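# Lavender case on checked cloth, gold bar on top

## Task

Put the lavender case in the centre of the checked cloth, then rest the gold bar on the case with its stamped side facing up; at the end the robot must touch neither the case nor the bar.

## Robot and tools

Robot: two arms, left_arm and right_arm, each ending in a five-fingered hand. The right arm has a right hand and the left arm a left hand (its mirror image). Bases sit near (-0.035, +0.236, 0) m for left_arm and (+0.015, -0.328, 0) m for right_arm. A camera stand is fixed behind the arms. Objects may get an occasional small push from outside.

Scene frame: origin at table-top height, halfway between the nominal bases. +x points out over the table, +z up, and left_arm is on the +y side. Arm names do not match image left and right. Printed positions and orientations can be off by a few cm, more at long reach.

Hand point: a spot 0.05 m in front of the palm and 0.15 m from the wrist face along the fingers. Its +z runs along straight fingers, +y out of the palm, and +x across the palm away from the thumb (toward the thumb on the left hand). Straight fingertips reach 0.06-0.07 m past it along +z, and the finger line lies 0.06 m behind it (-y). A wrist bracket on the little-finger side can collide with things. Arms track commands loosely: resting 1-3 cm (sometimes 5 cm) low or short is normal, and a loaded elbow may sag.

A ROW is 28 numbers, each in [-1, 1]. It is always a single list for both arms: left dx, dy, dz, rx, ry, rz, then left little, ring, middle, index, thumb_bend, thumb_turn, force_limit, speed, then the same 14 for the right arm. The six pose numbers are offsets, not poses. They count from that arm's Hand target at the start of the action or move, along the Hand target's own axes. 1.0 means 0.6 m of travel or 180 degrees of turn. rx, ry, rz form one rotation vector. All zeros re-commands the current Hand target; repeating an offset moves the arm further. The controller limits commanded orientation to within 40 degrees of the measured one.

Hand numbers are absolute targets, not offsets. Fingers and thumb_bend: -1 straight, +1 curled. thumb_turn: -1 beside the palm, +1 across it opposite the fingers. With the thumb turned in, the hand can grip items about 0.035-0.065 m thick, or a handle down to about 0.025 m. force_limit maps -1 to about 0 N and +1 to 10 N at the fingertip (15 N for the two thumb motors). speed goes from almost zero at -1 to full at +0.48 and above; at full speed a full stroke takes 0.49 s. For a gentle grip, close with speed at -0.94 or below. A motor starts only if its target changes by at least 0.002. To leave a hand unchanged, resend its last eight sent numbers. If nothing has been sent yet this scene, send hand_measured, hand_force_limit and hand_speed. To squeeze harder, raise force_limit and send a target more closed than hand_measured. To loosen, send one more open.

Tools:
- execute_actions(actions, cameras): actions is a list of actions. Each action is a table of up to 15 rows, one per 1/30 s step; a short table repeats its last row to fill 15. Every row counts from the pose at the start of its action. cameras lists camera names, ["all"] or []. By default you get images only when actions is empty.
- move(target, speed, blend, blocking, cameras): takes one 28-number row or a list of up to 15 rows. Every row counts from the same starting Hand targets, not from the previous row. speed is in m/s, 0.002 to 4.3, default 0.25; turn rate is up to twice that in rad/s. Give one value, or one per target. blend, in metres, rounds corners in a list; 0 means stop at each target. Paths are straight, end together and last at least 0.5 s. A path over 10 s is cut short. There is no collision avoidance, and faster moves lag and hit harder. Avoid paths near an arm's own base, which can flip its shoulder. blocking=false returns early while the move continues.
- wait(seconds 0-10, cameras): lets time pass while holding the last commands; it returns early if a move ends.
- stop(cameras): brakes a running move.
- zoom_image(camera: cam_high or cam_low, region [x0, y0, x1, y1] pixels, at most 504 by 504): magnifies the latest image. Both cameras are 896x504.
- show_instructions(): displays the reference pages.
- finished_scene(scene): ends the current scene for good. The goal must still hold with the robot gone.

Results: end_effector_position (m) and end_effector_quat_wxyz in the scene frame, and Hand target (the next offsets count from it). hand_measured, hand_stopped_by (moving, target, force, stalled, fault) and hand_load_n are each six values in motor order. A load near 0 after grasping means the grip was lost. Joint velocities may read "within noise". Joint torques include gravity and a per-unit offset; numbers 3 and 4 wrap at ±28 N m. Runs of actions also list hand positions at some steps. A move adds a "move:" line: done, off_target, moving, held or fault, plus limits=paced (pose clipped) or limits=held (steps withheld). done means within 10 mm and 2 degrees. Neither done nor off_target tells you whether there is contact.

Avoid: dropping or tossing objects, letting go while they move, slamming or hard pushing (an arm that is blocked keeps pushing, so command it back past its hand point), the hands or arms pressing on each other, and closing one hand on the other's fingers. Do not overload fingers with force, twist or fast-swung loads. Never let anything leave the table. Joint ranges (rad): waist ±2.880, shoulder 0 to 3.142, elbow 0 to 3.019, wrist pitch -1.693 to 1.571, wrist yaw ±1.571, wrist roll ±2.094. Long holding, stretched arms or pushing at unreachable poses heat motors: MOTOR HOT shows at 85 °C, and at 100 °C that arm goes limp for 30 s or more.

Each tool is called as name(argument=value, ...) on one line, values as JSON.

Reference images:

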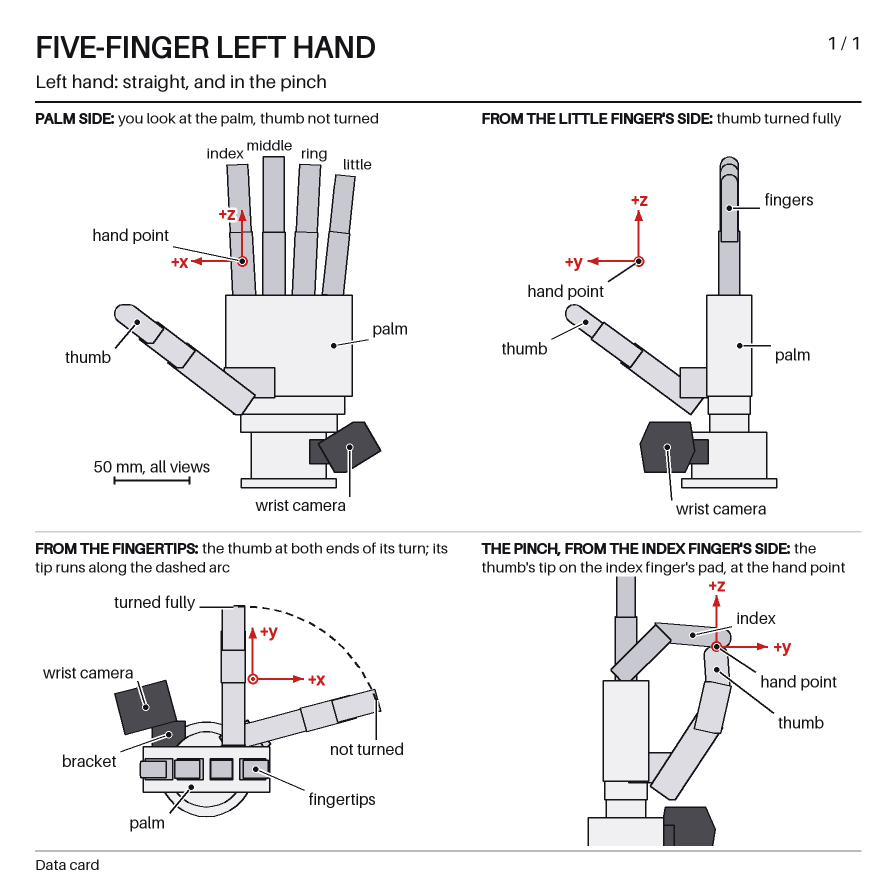

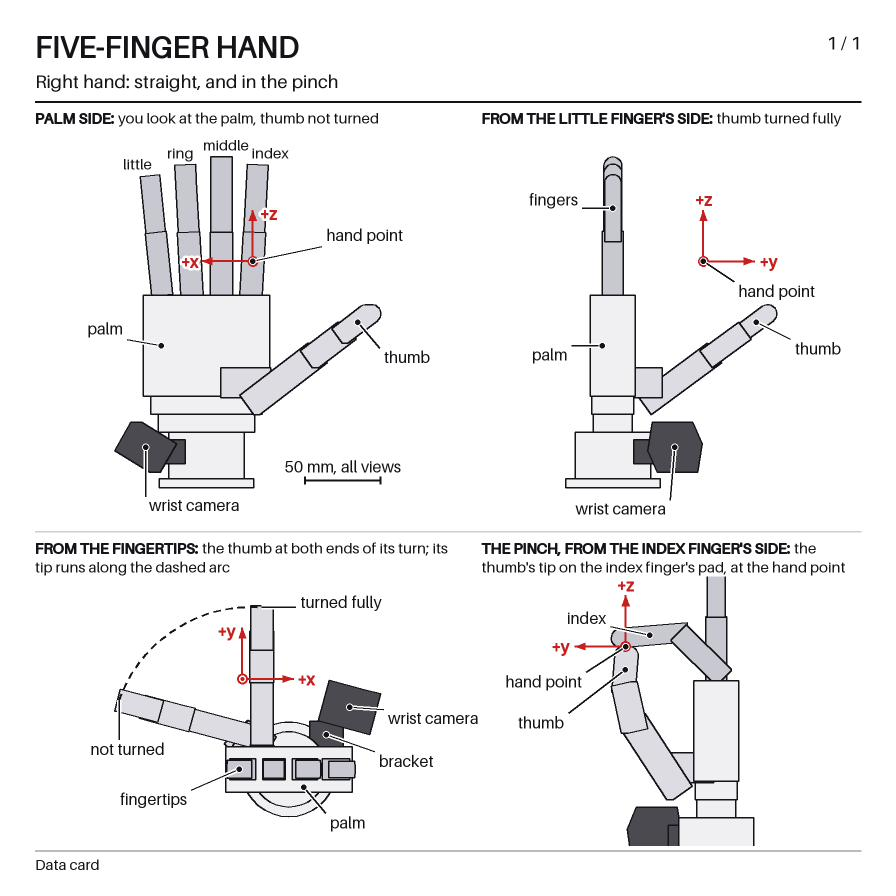

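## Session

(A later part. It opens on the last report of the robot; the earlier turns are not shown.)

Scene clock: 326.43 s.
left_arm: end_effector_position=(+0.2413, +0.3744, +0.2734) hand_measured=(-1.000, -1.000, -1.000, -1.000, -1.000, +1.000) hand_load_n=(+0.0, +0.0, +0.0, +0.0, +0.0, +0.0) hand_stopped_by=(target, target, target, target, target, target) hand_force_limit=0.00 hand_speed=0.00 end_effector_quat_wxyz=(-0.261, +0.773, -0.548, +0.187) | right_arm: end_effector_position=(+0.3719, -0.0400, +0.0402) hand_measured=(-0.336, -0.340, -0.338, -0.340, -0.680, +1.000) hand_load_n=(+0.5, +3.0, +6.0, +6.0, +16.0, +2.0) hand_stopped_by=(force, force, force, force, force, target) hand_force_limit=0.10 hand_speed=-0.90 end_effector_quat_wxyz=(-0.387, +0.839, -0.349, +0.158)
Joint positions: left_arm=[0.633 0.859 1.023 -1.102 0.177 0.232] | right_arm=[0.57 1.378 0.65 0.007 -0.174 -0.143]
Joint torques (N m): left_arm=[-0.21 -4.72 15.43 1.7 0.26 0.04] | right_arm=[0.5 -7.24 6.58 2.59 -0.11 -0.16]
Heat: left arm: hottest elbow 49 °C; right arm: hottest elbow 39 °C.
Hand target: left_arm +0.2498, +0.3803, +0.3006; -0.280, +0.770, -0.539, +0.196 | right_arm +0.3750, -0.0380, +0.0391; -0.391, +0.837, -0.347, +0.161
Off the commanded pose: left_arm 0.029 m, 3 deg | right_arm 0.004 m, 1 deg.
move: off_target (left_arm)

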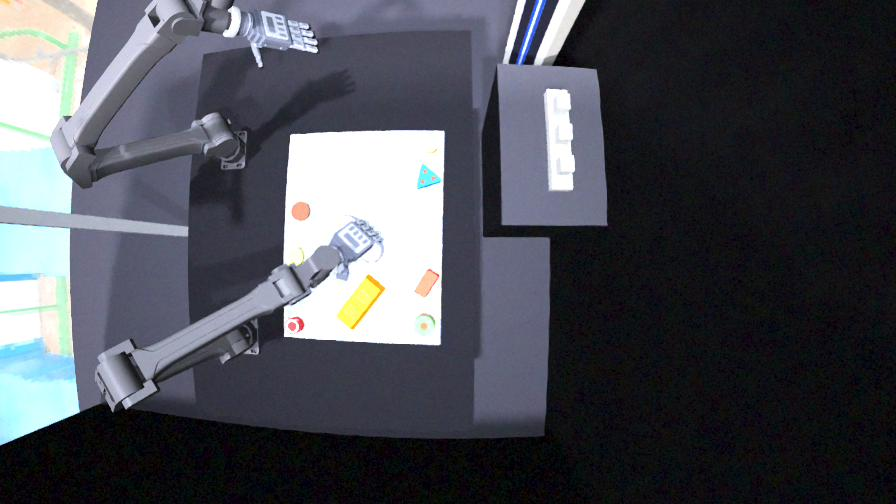

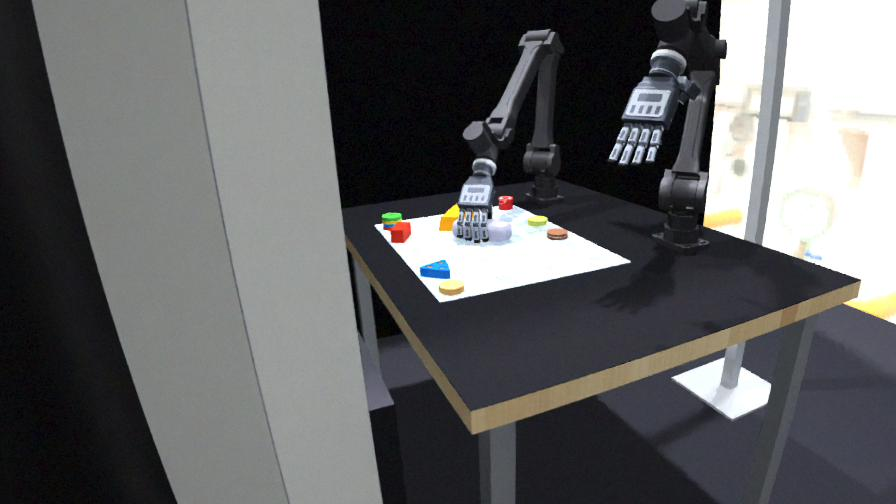

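move(target=[0,0,0,0,0,0,-1,-1,-1,-1,-1,1,0,0,-0.0141,0.0047,0.0100,0,0,0,0.45,0.45,0.45,0.45,0.55,1,0.1,-0.9], speed=0.08, cameras=["all"])

zoom_image(camera="cam_low", region=[420, 150, 580, 290])

zoom_image(camera="cam_high", region=[280, 150, 430, 270])

Scene clock: 340.20 s.
left_arm: end_effector_position=(+0.2413, +0.3744, +0.2734) hand_measured=(-1.000, -1.000, -1.000, -1.000, -1.000, +1.000) hand_load_n=(+0.0, +0.0, +0.0, +0.0, +0.0, +0.0) hand_stopped_by=(target, target, target, target, target, target) hand_force_limit=0.00 hand_speed=0.00 end_effector_quat_wxyz=(-0.261, +0.773, -0.548, +0.187) | right_arm: end_effector_position=(+0.3752, -0.0367, +0.0385) hand_measured=(-0.336, -0.340, -0.338, -0.340, -0.680, +1.000) hand_load_n=(+0.5, +3.0, +6.0, +5.5, +16.0, +2.5) hand_stopped_by=(force, force, force, force, force, target) hand_force_limit=0.10 hand_speed=-0.90 end_effector_quat_wxyz=(-0.389, +0.836, -0.349, +0.165)
Joint positions: left_arm=[0.633 0.859 1.023 -1.102 0.177 0.232] | right_arm=[0.579 1.389 0.65 0.03 -0.156 -0.138]
Joint torques (N m): left_arm=[-0.09 -4.72 15.42 1.68 0.27 0.02] | right_arm=[1.14 -6.18 6.08 2.55 -0.07 -0.02]
Heat: left arm: hottest elbow 50 °C; right arm: hottest elbow 39 °C.
Hand target: left_arm +0.2498, +0.3803, +0.3006; -0.280, +0.770, -0.539, +0.196 | right_arm +0.3710, -0.0300, +0.0330; -0.390, +0.837, -0.347, +0.161
Off the commanded pose: left_arm 0.029 m, 3 deg | right_arm 0.010 m, 1 deg.
move: off_target (left_arm)

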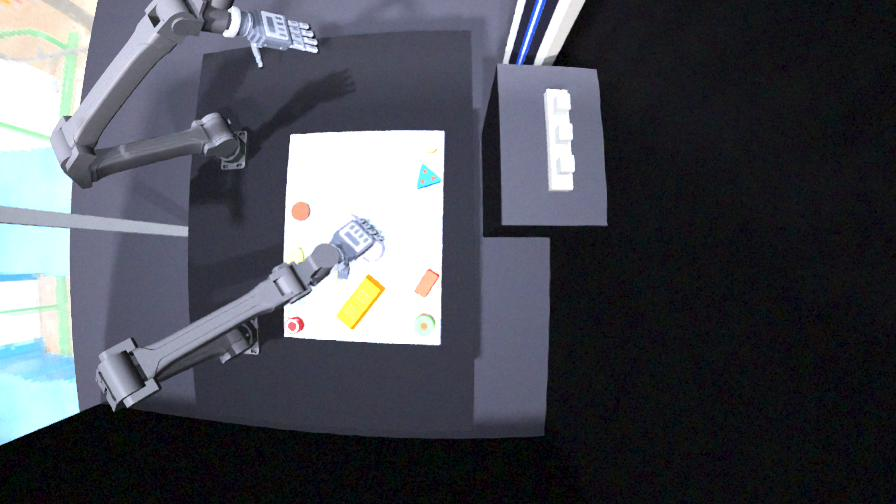

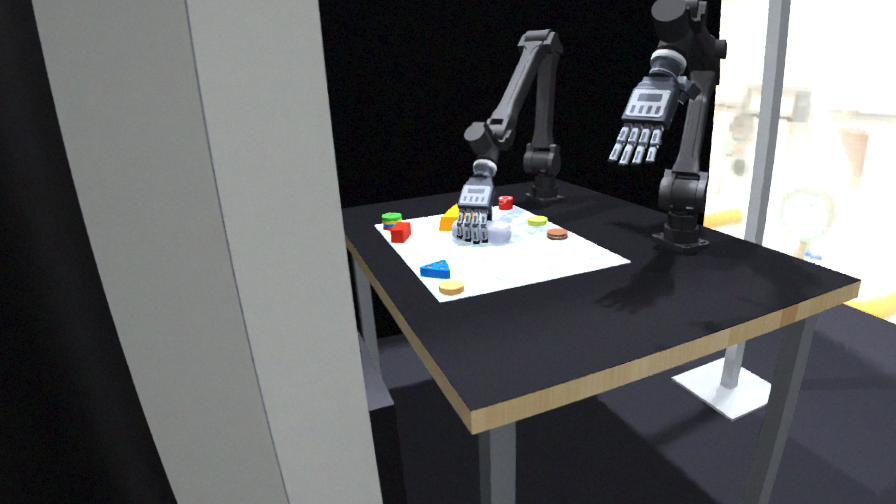

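Scaled by 3.150 from the camera's 896x504 image, which has a finer 1280x720 frame.

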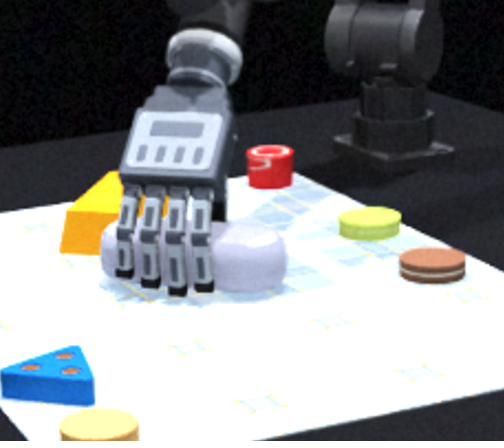

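Scaled by 3.360 from the camera's 896x504 image, which has a finer 1280x720 frame.

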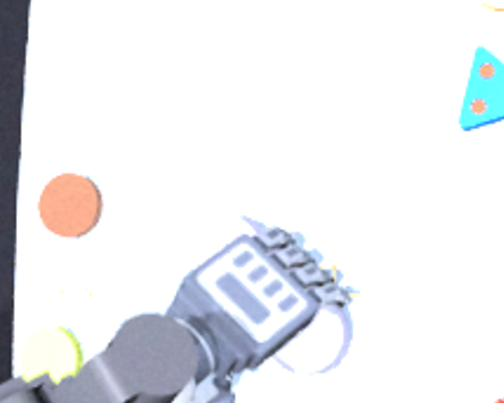

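move(target=[[0,0,0,0,0,0,-1,-1,-1,-1,-1,1,0,0,0,-0.0077,-0.0064,0,0,0,-1,-1,-1,-1,-1,1,0.1,-0.4],[0,0,0,0,0,0,-1,-1,-1,-1,-1,1,0,0,0,-0.0077,-0.0064,0,0,0,-1,-1,-1,-1,-1,1,0.1,-0.4],[0,0,0,0,0,0,-1,-1,-1,-1,-1,1,0,0,0,-0.1500,-0.1200,0,0,0,-1,-1,-1,-1,-1,1,0.1,-0.4]], speed=0.2, cameras=["all"])

zoom_image(camera="cam_low", region=[420, 150, 580, 290])

zoom_image(camera="cam_high", region=[280, 150, 430, 270])

Scene clock: 350.83 s.
left_arm: end_effector_position=(+0.2413, +0.3744, +0.2734) hand_measured=(-1.000, -1.000, -1.000, -1.000, -1.000, +1.000) hand_load_n=(+0.0, -0.5, +0.0, +0.0, +0.0, +0.0) hand_stopped_by=(target, target, target, target, target, target) hand_force_limit=0.00 hand_speed=0.00 end_effector_quat_wxyz=(-0.261, +0.773, -0.548, +0.187) | right_arm: end_effector_position=(+0.3678, -0.0409, +0.1316) hand_measured=(-1.000, -1.000, -1.000, -1.000, -1.000, +1.000) hand_load_n=(+0.0, +0.0, +0.0, +0.0, +0.0, +0.0) hand_stopped_by=(target, target, target, target, target, target) hand_force_limit=0.10 hand_speed=-0.40 end_effector_quat_wxyz=(-0.380, +0.840, -0.353, +0.158)
Joint positions: left_arm=[0.633 0.859 1.023 -1.102 0.177 0.232] | right_arm=[0.58 1.205 0.791 -0.32 -0.156 -0.136]
Joint torques (N m): left_arm=[-0.09 -4.84 15.38 1.62 0.25 0.03] | right_arm=[1.85 -6.65 10.25 1.07 -0.11 0.03]
Heat: left arm: hottest elbow 50 °C; right arm: hottest elbow 39 °C.
Hand target: left_arm +0.2498, +0.3803, +0.3006; -0.280, +0.770, -0.539, +0.196 | right_arm +0.3729, -0.0281, +0.1483; -0.391, +0.837, -0.347, +0.161
Off the commanded pose: left_arm 0.029 m, 3 deg | right_arm 0.022 m, 1 deg.
move: off_target (left_arm, right_arm)

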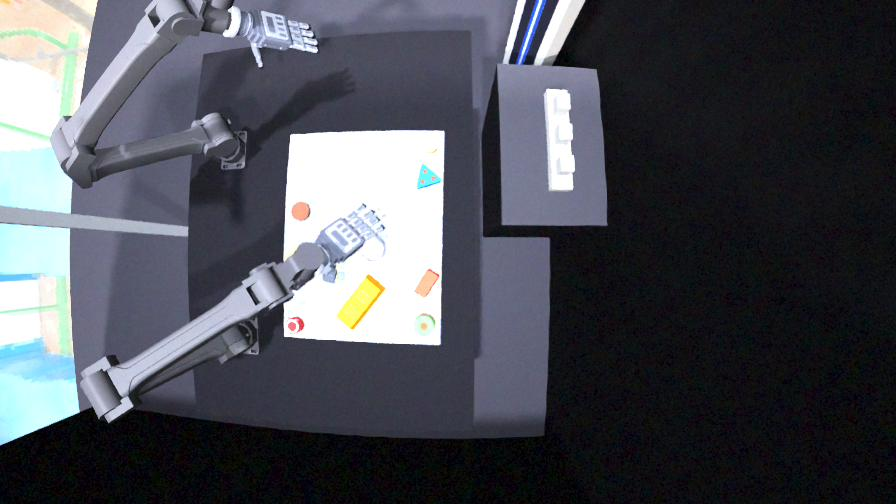

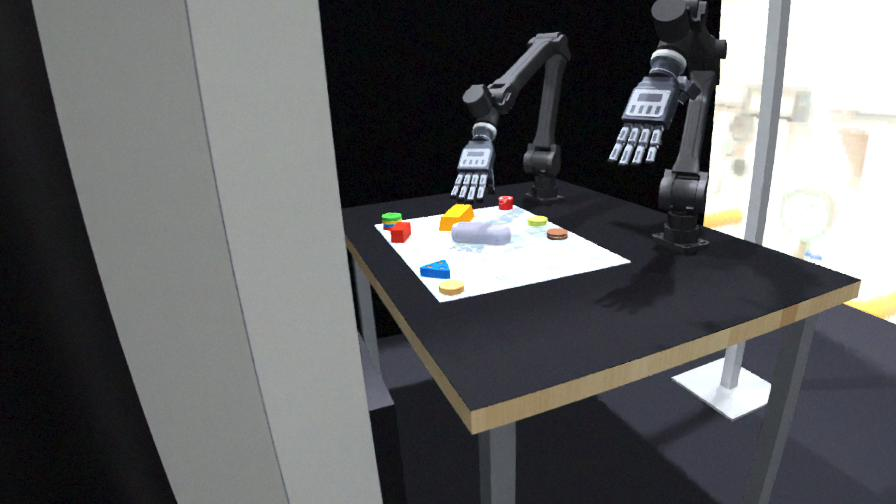

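Scaled by 3.150 from the camera's 896x504 image, which has a finer 1280x720 frame.

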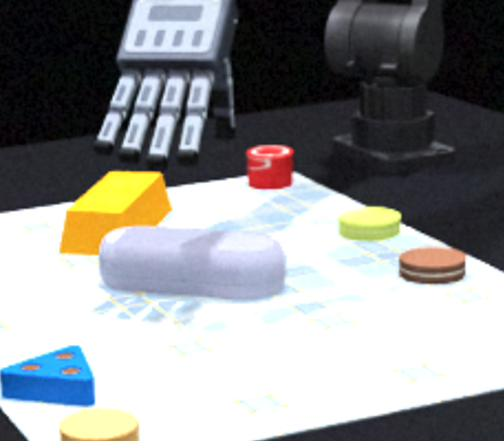

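Scaled by 3.360 from the camera's 896x504 image, which has a finer 1280x720 frame.

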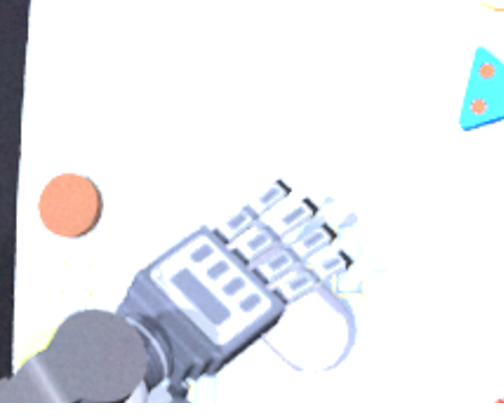

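move(target=[[0.282,0.079,-0.066,0.015,0.07,0.07,-1,-1,-1,-1,-1,1,0,0,0.411,0.247,-0.554,0,0.1915,0.1607,-1,-1,-1,-1,-1,1,0.1,-0.4],[0.995,0.278,0.073,0.0508,0.2280,0.2283,-1,-1,-1,-1,-1,1,0,0,0.411,0.247,-0.554,0,0.1915,0.1607,-1,-1,-1,-1,-1,1,0.1,-0.4]], speed=0.3, blend=0.03, cameras=["all"])

zoom_image(camera="cam_low", region=[380, 130, 580, 290])

zoom_image(camera="cam_high", region=[270, 190, 450, 350])

Scene clock: 388.80 s.
left_arm: end_effector_position=(+0.3454, -0.1960, +0.1303) hand_measured=(-1.000, -1.000, -1.000, -1.000, -1.000, +1.000) hand_load_n=(+0.0, +0.0, +0.0, +0.0, +0.0, +0.0) hand_stopped_by=(target, target, target, target, target, target) hand_force_limit=0.00 hand_speed=0.00 end_effector_quat_wxyz=(+0.176, -0.408, +0.824, -0.351) | right_arm: end_effector_position=(+0.2940, -0.4422, +0.2283) hand_measured=(-1.000, -1.000, -1.000, -1.000, -1.000, +1.000) hand_load_n=(+0.0, +0.0, +0.0, +0.0, +0.0, +0.0) hand_stopped_by=(target, target, target, target, target, target) hand_force_limit=0.10 hand_speed=-0.40 end_effector_quat_wxyz=(-0.299, +0.640, -0.649, +0.284)
Joint positions: left_arm=[-0.821 1.519 1.109 -0.362 -0.131 -0.12] | right_arm=[-0.699 0.774 0.81 -0.904 -0.523 -0.501]
Joint torques (N m): left_arm=[-0.73 -15.97 14.58 2.78 -0.03 0.29] | right_arm=[-1.03 -0.56 11.19 0.99 -0.54 -0.17]
Heat: left arm: hottest elbow 49 °C; right arm: hottest elbow 41 °C.
Hand target: left_arm +0.3603, -0.2146, +0.1596; +0.186, -0.397, +0.815, -0.379 | right_arm +0.3001, -0.4500, +0.2483; -0.299, +0.641, -0.641, +0.298
Off the commanded pose: left_arm 0.038 m, 4 deg | right_arm 0.022 m, 2 deg.
move: off_target (left_arm, right_arm)

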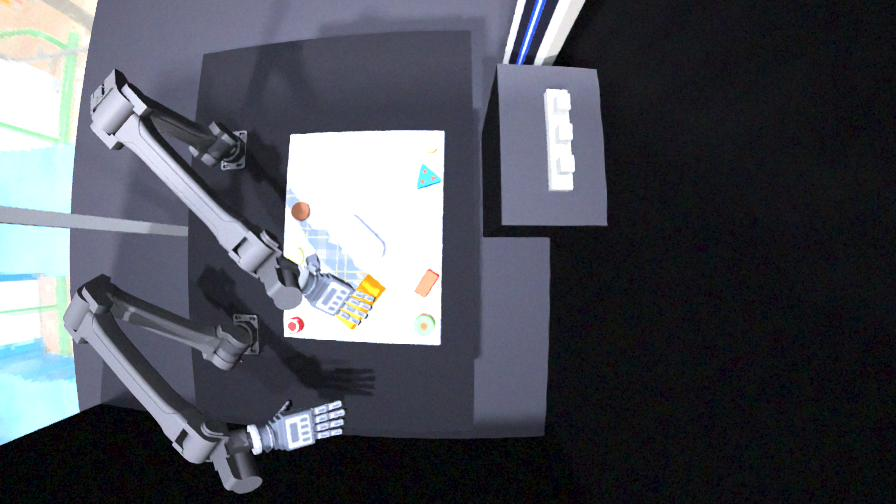

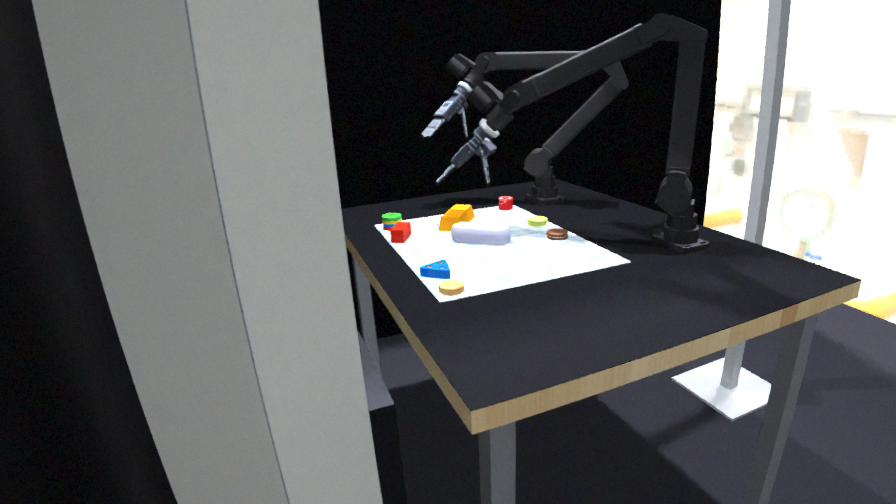

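Scaled by 2.520 from the camera's 896x504 image, which has a finer 1280x720 frame.

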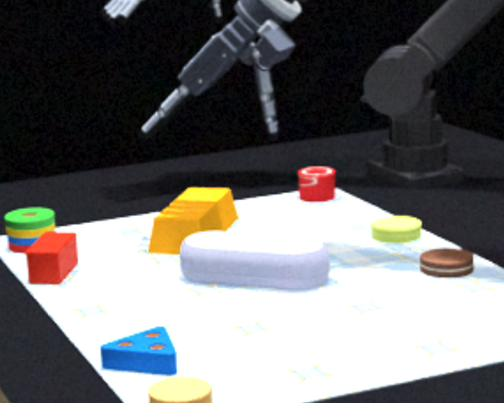

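Scaled by 2.800 from the camera's 896x504 image, which has a finer 1280x720 frame.

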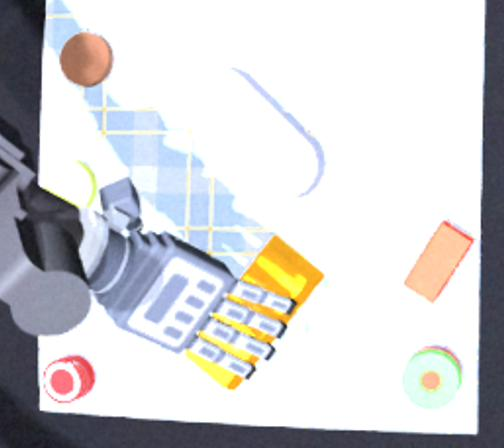

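move(target=[0.0025,0.074,0.1053,0,0,0,-1,-1,-1,-1,-1,1,0,0,0,0,0,0,0,0,-1,-1,-1,-1,-1,1,0.1,-0.4], speed=0.2, cameras=["all"])

zoom_image(camera="cam_low", region=[380, 130, 580, 290])

zoom_image(camera="cam_high", region=[270, 190, 450, 350])

Scene clock: 408.97 s.
left_arm: end_effector_position=(+0.3709, -0.2240, +0.0776) hand_measured=(-1.000, -1.000, -1.000, -1.000, -1.000, +1.000) hand_load_n=(+0.0, +0.0, +0.0, +0.0, +0.0, +0.0) hand_stopped_by=(target, target, target, target, target, target) hand_force_limit=0.00 hand_speed=0.00 end_effector_quat_wxyz=(+0.181, -0.404, +0.817, -0.369) | right_arm: end_effector_position=(+0.2940, -0.4422, +0.2283) hand_measured=(-1.000, -1.000, -1.000, -1.000, -1.000, +1.000) hand_load_n=(+0.0, +0.0, +0.0, +0.0, +0.0, +0.0) hand_stopped_by=(target, target, target, target, target, target) hand_force_limit=0.10 hand_speed=-0.40 end_effector_quat_wxyz=(-0.299, +0.640, -0.649, +0.284)
Joint positions: left_arm=[-0.821 1.662 1.109 -0.178 -0.129 -0.117] | right_arm=[-0.699 0.774 0.81 -0.904 -0.523 -0.501]
Joint torques (N m): left_arm=[-0.38 -17.79 9.47 2.93 0 0.3] | right_arm=[-1.61 -0.97 11.18 1.01 -0.6 -0.24]
Heat: left arm: hottest elbow 46 °C; right arm: hottest elbow 43 °C.
Hand target: left_arm +0.3751, -0.2279, +0.0849; +0.186, -0.397, +0.815, -0.379 | right_arm +0.3001, -0.4500, +0.2483; -0.299, +0.641, -0.641, +0.298
Off the commanded pose: left_arm 0.009 m, 2 deg | right_arm 0.022 m, 2 deg.
move: off_target (right_arm)

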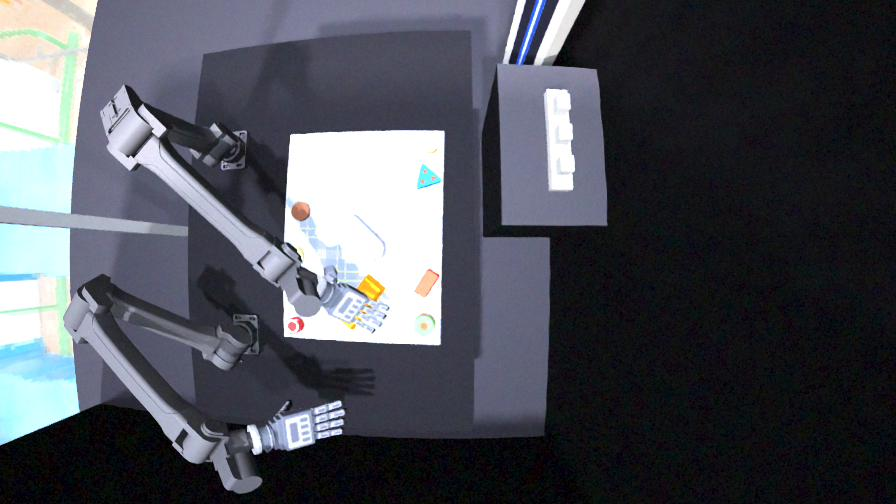

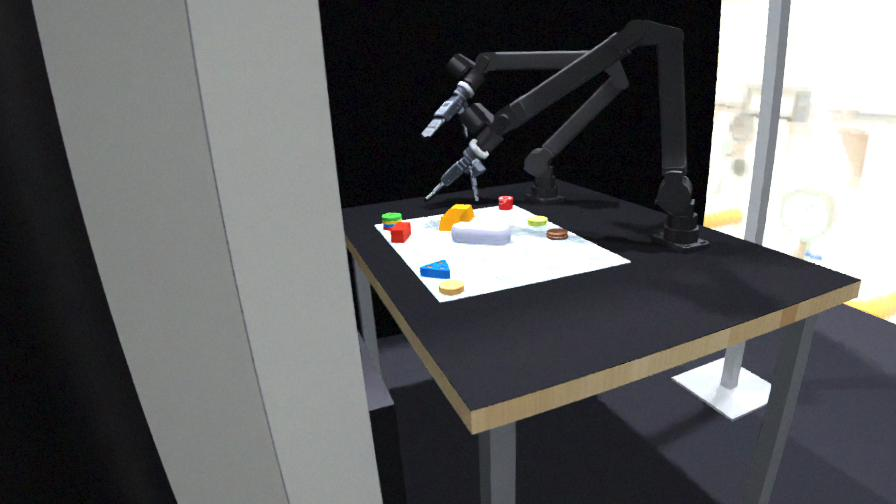

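Scaled by 2.520 from the camera's 896x504 image, which has a finer 1280x720 frame.

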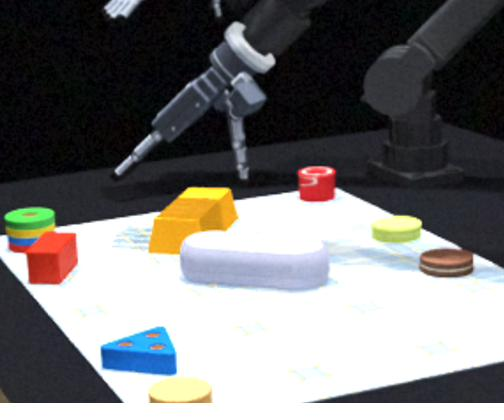

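Scaled by 2.800 from the camera's 896x504 image, which has a finer 1280x720 frame.

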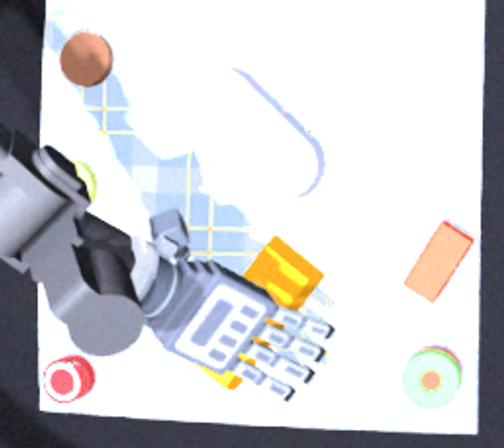

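move(target=[-0.0057,0.0543,0.0235,0,0,0,-1,-1,-1,-1,-1,1,0,0,0,0,0,0,0,0,-1,-1,-1,-1,-1,1,0.1,-0.4], speed=0.15, cameras=["all"])

zoom_image(camera="cam_low", region=[400, 160, 520, 260])

zoom_image(camera="cam_high", region=[270, 190, 450, 350])

Scene clock: 420.53 s.
left_arm: end_effector_position=(+0.3679, -0.2214, +0.0607) hand_measured=(-1.000, -1.000, -1.000, -1.000, -1.000, +1.000) hand_load_n=(+0.0, +0.0, +0.0, +0.0, +0.0, +0.0) hand_stopped_by=(target, target, target, target, target, target) hand_force_limit=0.00 hand_speed=0.00 end_effector_quat_wxyz=(+0.185, -0.401, +0.812, -0.383) | right_arm: end_effector_position=(+0.2940, -0.4422, +0.2283) hand_measured=(-1.000, -1.000, -1.000, -1.000, -1.000, +1.000) hand_load_n=(+0.0, +0.0, +0.0, +0.0, +0.0, +0.5) hand_stopped_by=(target, target, target, target, target, target) hand_force_limit=0.10 hand_speed=-0.40 end_effector_quat_wxyz=(-0.299, +0.640, -0.649, +0.284)
Joint positions: left_arm=[-0.821 1.671 1.051 -0.08 -0.126 -0.115] | right_arm=[-0.699 0.774 0.81 -0.904 -0.523 -0.501]
Joint torques (N m): left_arm=[-0.03 -15.79 7.98 3.02 0.05 0.32] | right_arm=[-1.2 -0.73 11.4 1.01 -0.47 -0.22]
Heat: left arm: hottest elbow 44 °C; right arm: hottest elbow 44 °C.
Hand target: left_arm +0.3693, -0.2190, +0.0509; +0.186, -0.397, +0.815, -0.379 | right_arm +0.3001, -0.4500, +0.2483; -0.299, +0.641, -0.641, +0.298
Off the commanded pose: left_arm 0.010 m, 1 deg | right_arm 0.022 m, 2 deg.
move: off_target (right_arm)

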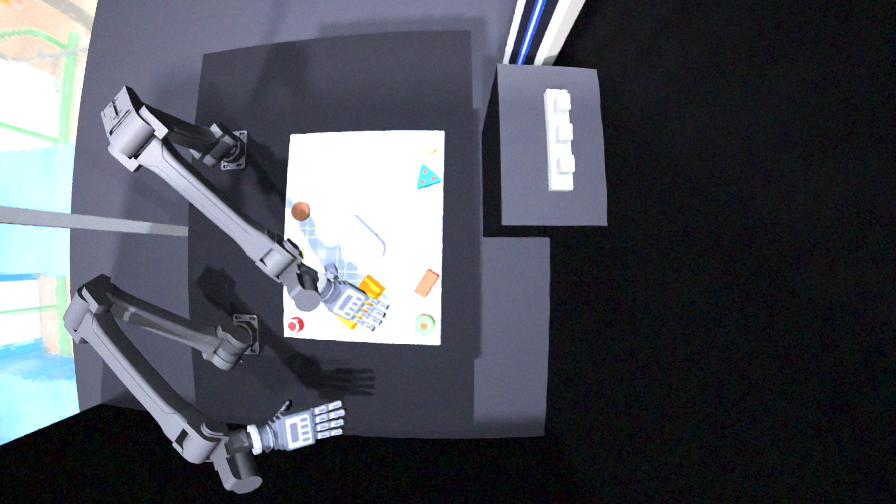

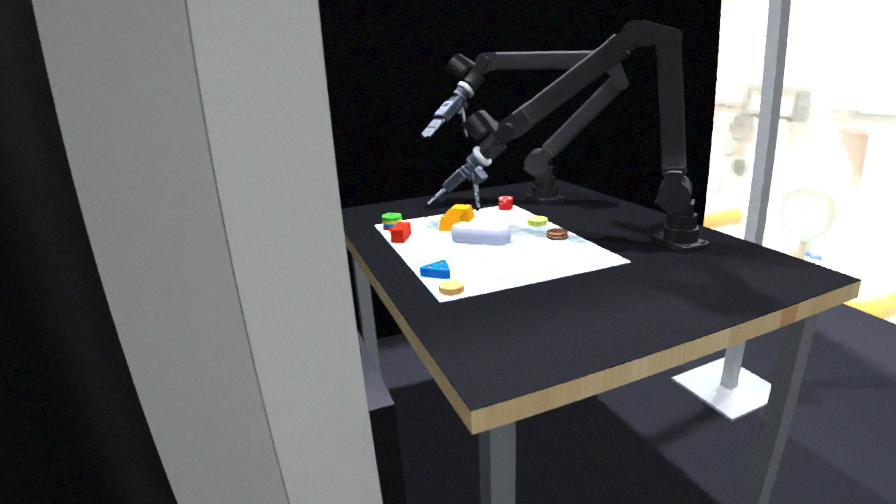

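Scaled by 4.200 from the camera's 896x504 image, which has a finer 1280x720 frame.

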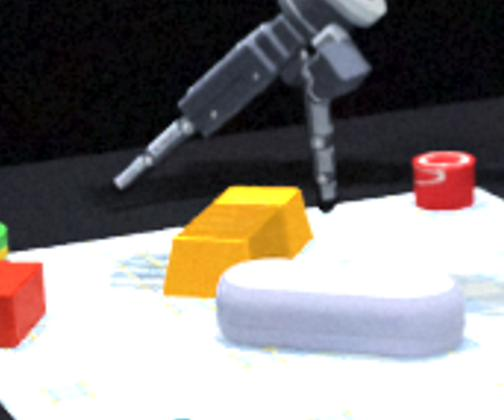

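Scaled by 2.800 from the camera's 896x504 image, which has a finer 1280x720 frame.

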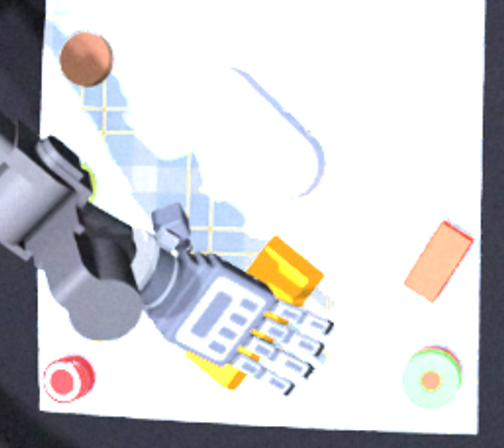

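move(target=[-0.0072,0.0363,0.0138,0,0,0,-1,-1,-1,-1,-1,1,0,0,0,0,0,0,0,0,-1,-1,-1,-1,-1,1,0.1,-0.4], speed=0.15, cameras=["all"])

zoom_image(camera="cam_low", region=[400, 160, 520, 260])

zoom_image(camera="cam_high", region=[270, 190, 450, 350])

Scene clock: 431.23 s.
left_arm: end_effector_position=(+0.3618, -0.2158, +0.0372) hand_measured=(-1.000, -1.000, -1.000, -1.000, -1.000, +1.000) hand_load_n=(+0.0, +0.0, +0.0, +0.0, +0.0, +0.0) hand_stopped_by=(target, target, target, target, target, target) hand_force_limit=0.00 hand_speed=0.00 end_effector_quat_wxyz=(+0.183, -0.398, +0.813, -0.382) | right_arm: end_effector_position=(+0.2940, -0.4422, +0.2283) hand_measured=(-1.000, -1.000, -1.000, -1.000, -1.000, +1.000) hand_load_n=(+0.0, +0.0, +0.0, +0.0, +0.0, +0.0) hand_stopped_by=(target, target, target, target, target, target) hand_force_limit=0.10 hand_speed=-0.40 end_effector_quat_wxyz=(-0.299, +0.640, -0.649, +0.284)
Joint positions: left_arm=[-0.821 1.693 1.005 -0.013 -0.122 -0.111] | right_arm=[-0.699 0.774 0.81 -0.904 -0.523 -0.501]
Joint torques (N m): left_arm=[0.56 -15.97 7.69 2.99 0.07 0.31] | right_arm=[-0.85 -0.5 11.18 1.17 -0.54 -0.18]
Heat: left arm: hottest elbow 42 °C; right arm: hottest elbow 44 °C.
Hand target: left_arm +0.3658, -0.2107, +0.0287; +0.186, -0.397, +0.815, -0.379 | right_arm +0.3001, -0.4500, +0.2483; -0.299, +0.641, -0.641, +0.298
Off the commanded pose: left_arm 0.010 m, 0 deg | right_arm 0.022 m, 2 deg.
move: off_target (right_arm)

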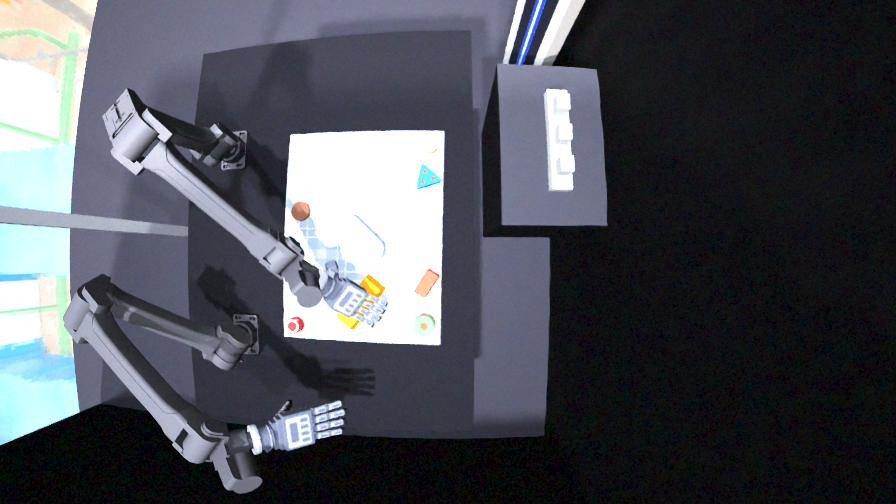

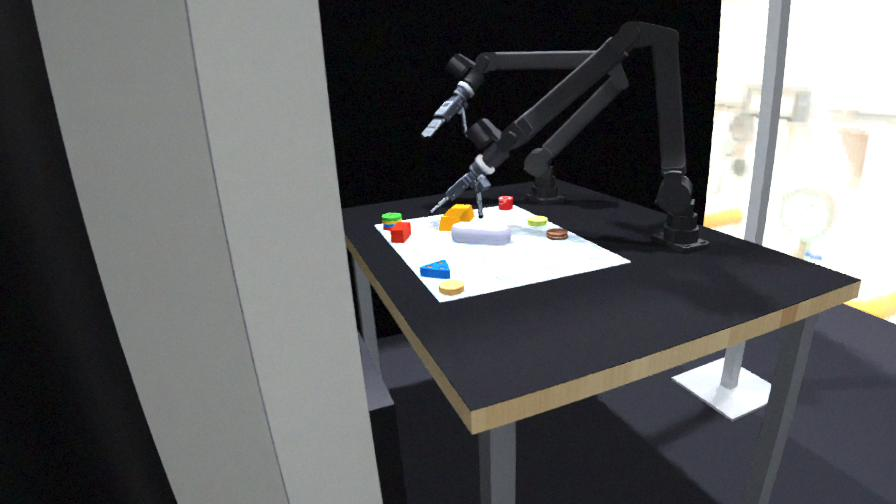

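Scaled by 4.200 from the camera's 896x504 image, which has a finer 1280x720 frame.

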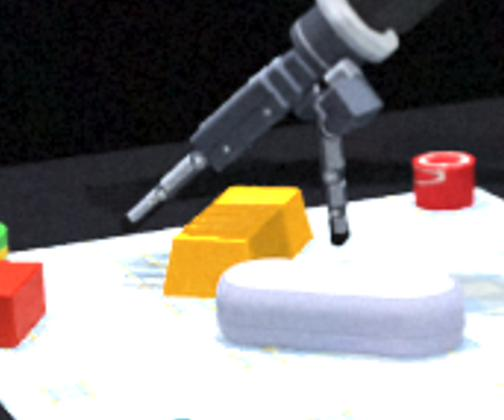

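Scaled by 2.800 from the camera's 896x504 image, which has a finer 1280x720 frame.

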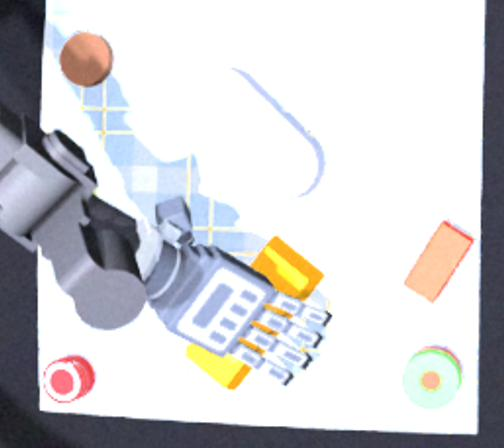

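move(target=[0,0,0,0,0,0,0.4,0.4,0.4,0.4,0.5,1,-0.4,-0.88,0,0,0,0,0,0,-1,-1,-1,-1,-1,1,0.1,-0.4], speed=0.15, cameras=["all"])

zoom_image(camera="cam_low", region=[400, 160, 520, 260])

zoom_image(camera="cam_high", region=[270, 190, 450, 350])

Scene clock: 443.57 s.
left_arm: end_effector_position=(+0.3625, -0.2166, +0.0380) hand_measured=(-0.222, -0.266, -0.288, -0.266, -0.632, +1.000) hand_load_n=(+3.5, +1.0, +0.5, +6.0, +9.5, +2.0) hand_stopped_by=(force, force, force, force, force, target) hand_force_limit=-0.40 hand_speed=-0.88 end_effector_quat_wxyz=(+0.184, -0.397, +0.813, -0.385) | right_arm: end_effector_position=(+0.2940, -0.4422, +0.2283) hand_measured=(-1.000, -1.000, -1.000, -1.000, -1.000, +1.000) hand_load_n=(+0.0, +0.0, +0.0, +0.0, +0.0, +0.0) hand_stopped_by=(target, target, target, target, target, target) hand_force_limit=0.10 hand_speed=-0.40 end_effector_quat_wxyz=(-0.299, +0.640, -0.649, +0.284)
Joint positions: left_arm=[-0.821 1.693 1.005 -0.008 -0.121 -0.109] | right_arm=[-0.699 0.774 0.81 -0.904 -0.523 -0.501]
Joint torques (N m): left_arm=[0.5 -16.03 7.72 2.8 0.02 0.29] | right_arm=[-0.91 -0.85 11.28 1.32 -0.55 -0.19]
Heat: left arm: hottest elbow 41 °C; right arm: hottest elbow 45 °C.
Hand target: left_arm +0.3658, -0.2107, +0.0287; +0.186, -0.397, +0.815, -0.379 | right_arm +0.3001, -0.4500, +0.2483; -0.299, +0.641, -0.641, +0.298
Off the commanded pose: left_arm 0.012 m, 1 deg | right_arm 0.022 m, 2 deg.
move: off_target (left_arm, right_arm)

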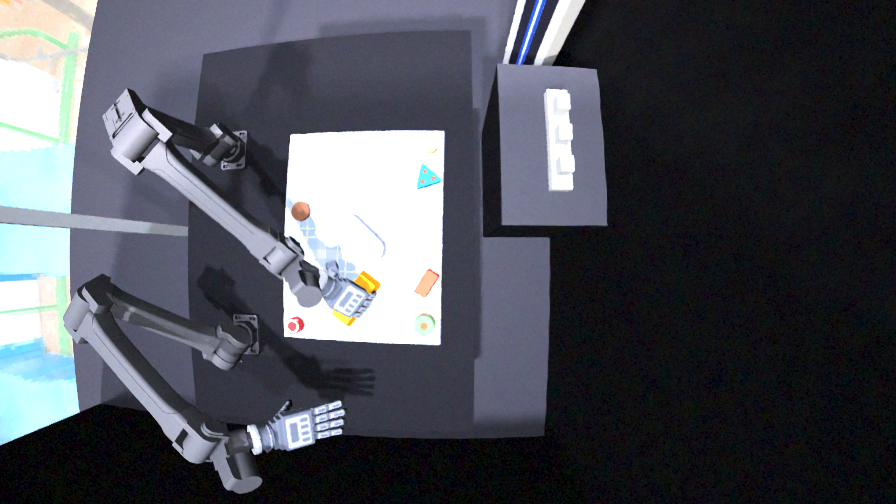

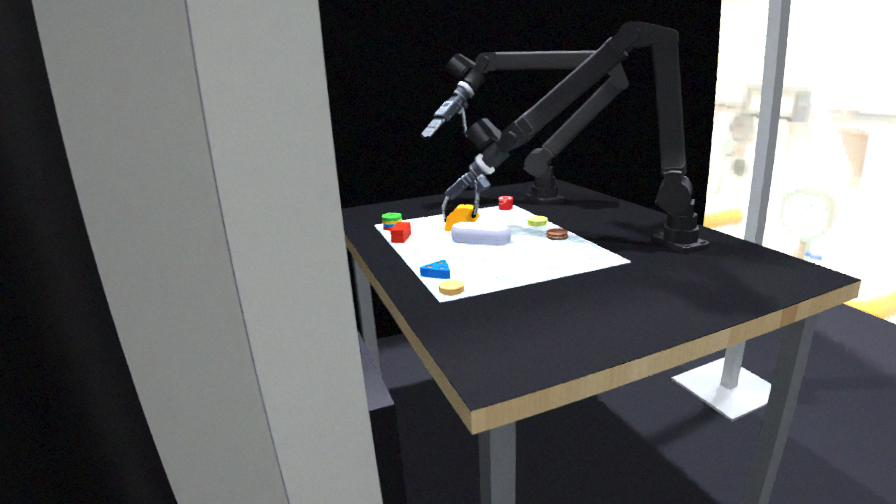

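Scaled by 4.200 from the camera's 896x504 image, which has a finer 1280x720 frame.

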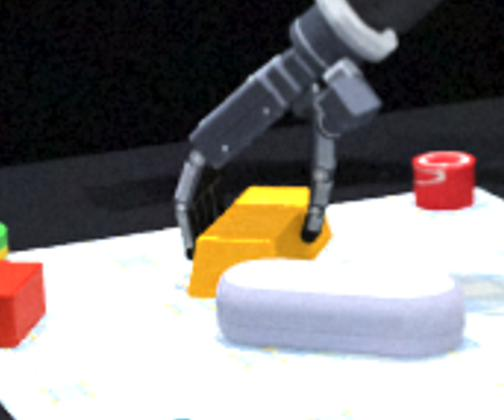

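Scaled by 2.800 from the camera's 896x504 image, which has a finer 1280x720 frame.

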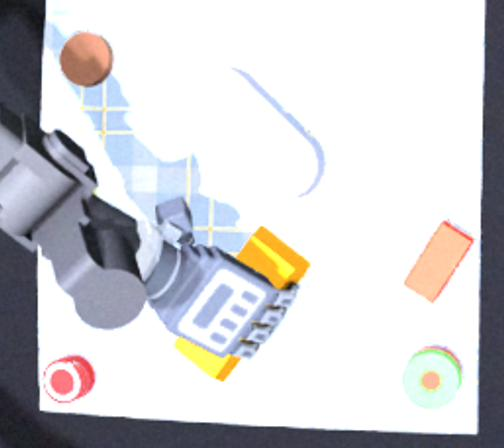

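move(target=[0,0,0,0,0,0,0.45,0.45,0.45,0.45,0.55,1,0.2,-0.9,0,0,0,0,0,0,-1,-1,-1,-1,-1,1,0.1,-0.4], speed=0.15)

Scene clock: 447.80 s.
left_arm: end_effector_position=(+0.3623, -0.2168, +0.0381) hand_measured=(-0.178, -0.232, -0.264, -0.260, -0.634, +1.000) hand_load_n=(+6.5, +6.5, +5.5, +1.5, +20.0, +11.5) hand_stopped_by=(force, force, force, force, force, target) hand_force_limit=0.20 hand_speed=-0.90 end_effector_quat_wxyz=(+0.183, -0.397, +0.813, -0.385) | right_arm: end_effector_position=(+0.2940, -0.4422, +0.2283) hand_measured=(-1.000, -1.000, -1.000, -1.000, -1.000, +1.000) hand_load_n=(+0.0, +0.0, +0.0, +0.0, +0.0, +0.0) hand_stopped_by=(target, target, target, target, target, target) hand_force_limit=0.10 hand_speed=-0.40 end_effector_quat_wxyz=(-0.299, +0.640, -0.649, +0.284)
Joint positions: left_arm=[-0.821 1.693 1.005 -0.008 -0.12 -0.109] | right_arm=[-0.699 0.774 0.81 -0.904 -0.523 -0.501]
Joint torques (N m): left_arm=[0.56 -15.97 7.72 2.78 -0.02 0.3] | right_arm=[-0.79 -1.14 11.18 1.11 -0.45 -0.23]
Heat: left arm: hottest elbow 40 °C; right arm: hottest elbow 45 °C.
Hand target: left_arm +0.3658, -0.2107, +0.0287; +0.186, -0.397, +0.815, -0.379 | right_arm +0.3001, -0.4500, +0.2483; -0.299, +0.641, -0.641, +0.298
Off the commanded pose: left_arm 0.012 m, 1 deg | right_arm 0.022 m, 2 deg.
move: off_target (left_arm, right_arm)

zoom_image(camera="cam_high", region=[325, 195, 405, 275])

Scaled by 6.300 from the camera's 896x504 image, which has a finer 1280x720 frame.
This view is cut from an older image: the scene may have changed since it was taken.

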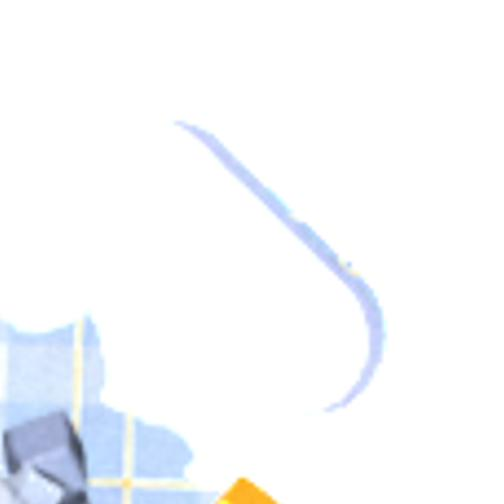

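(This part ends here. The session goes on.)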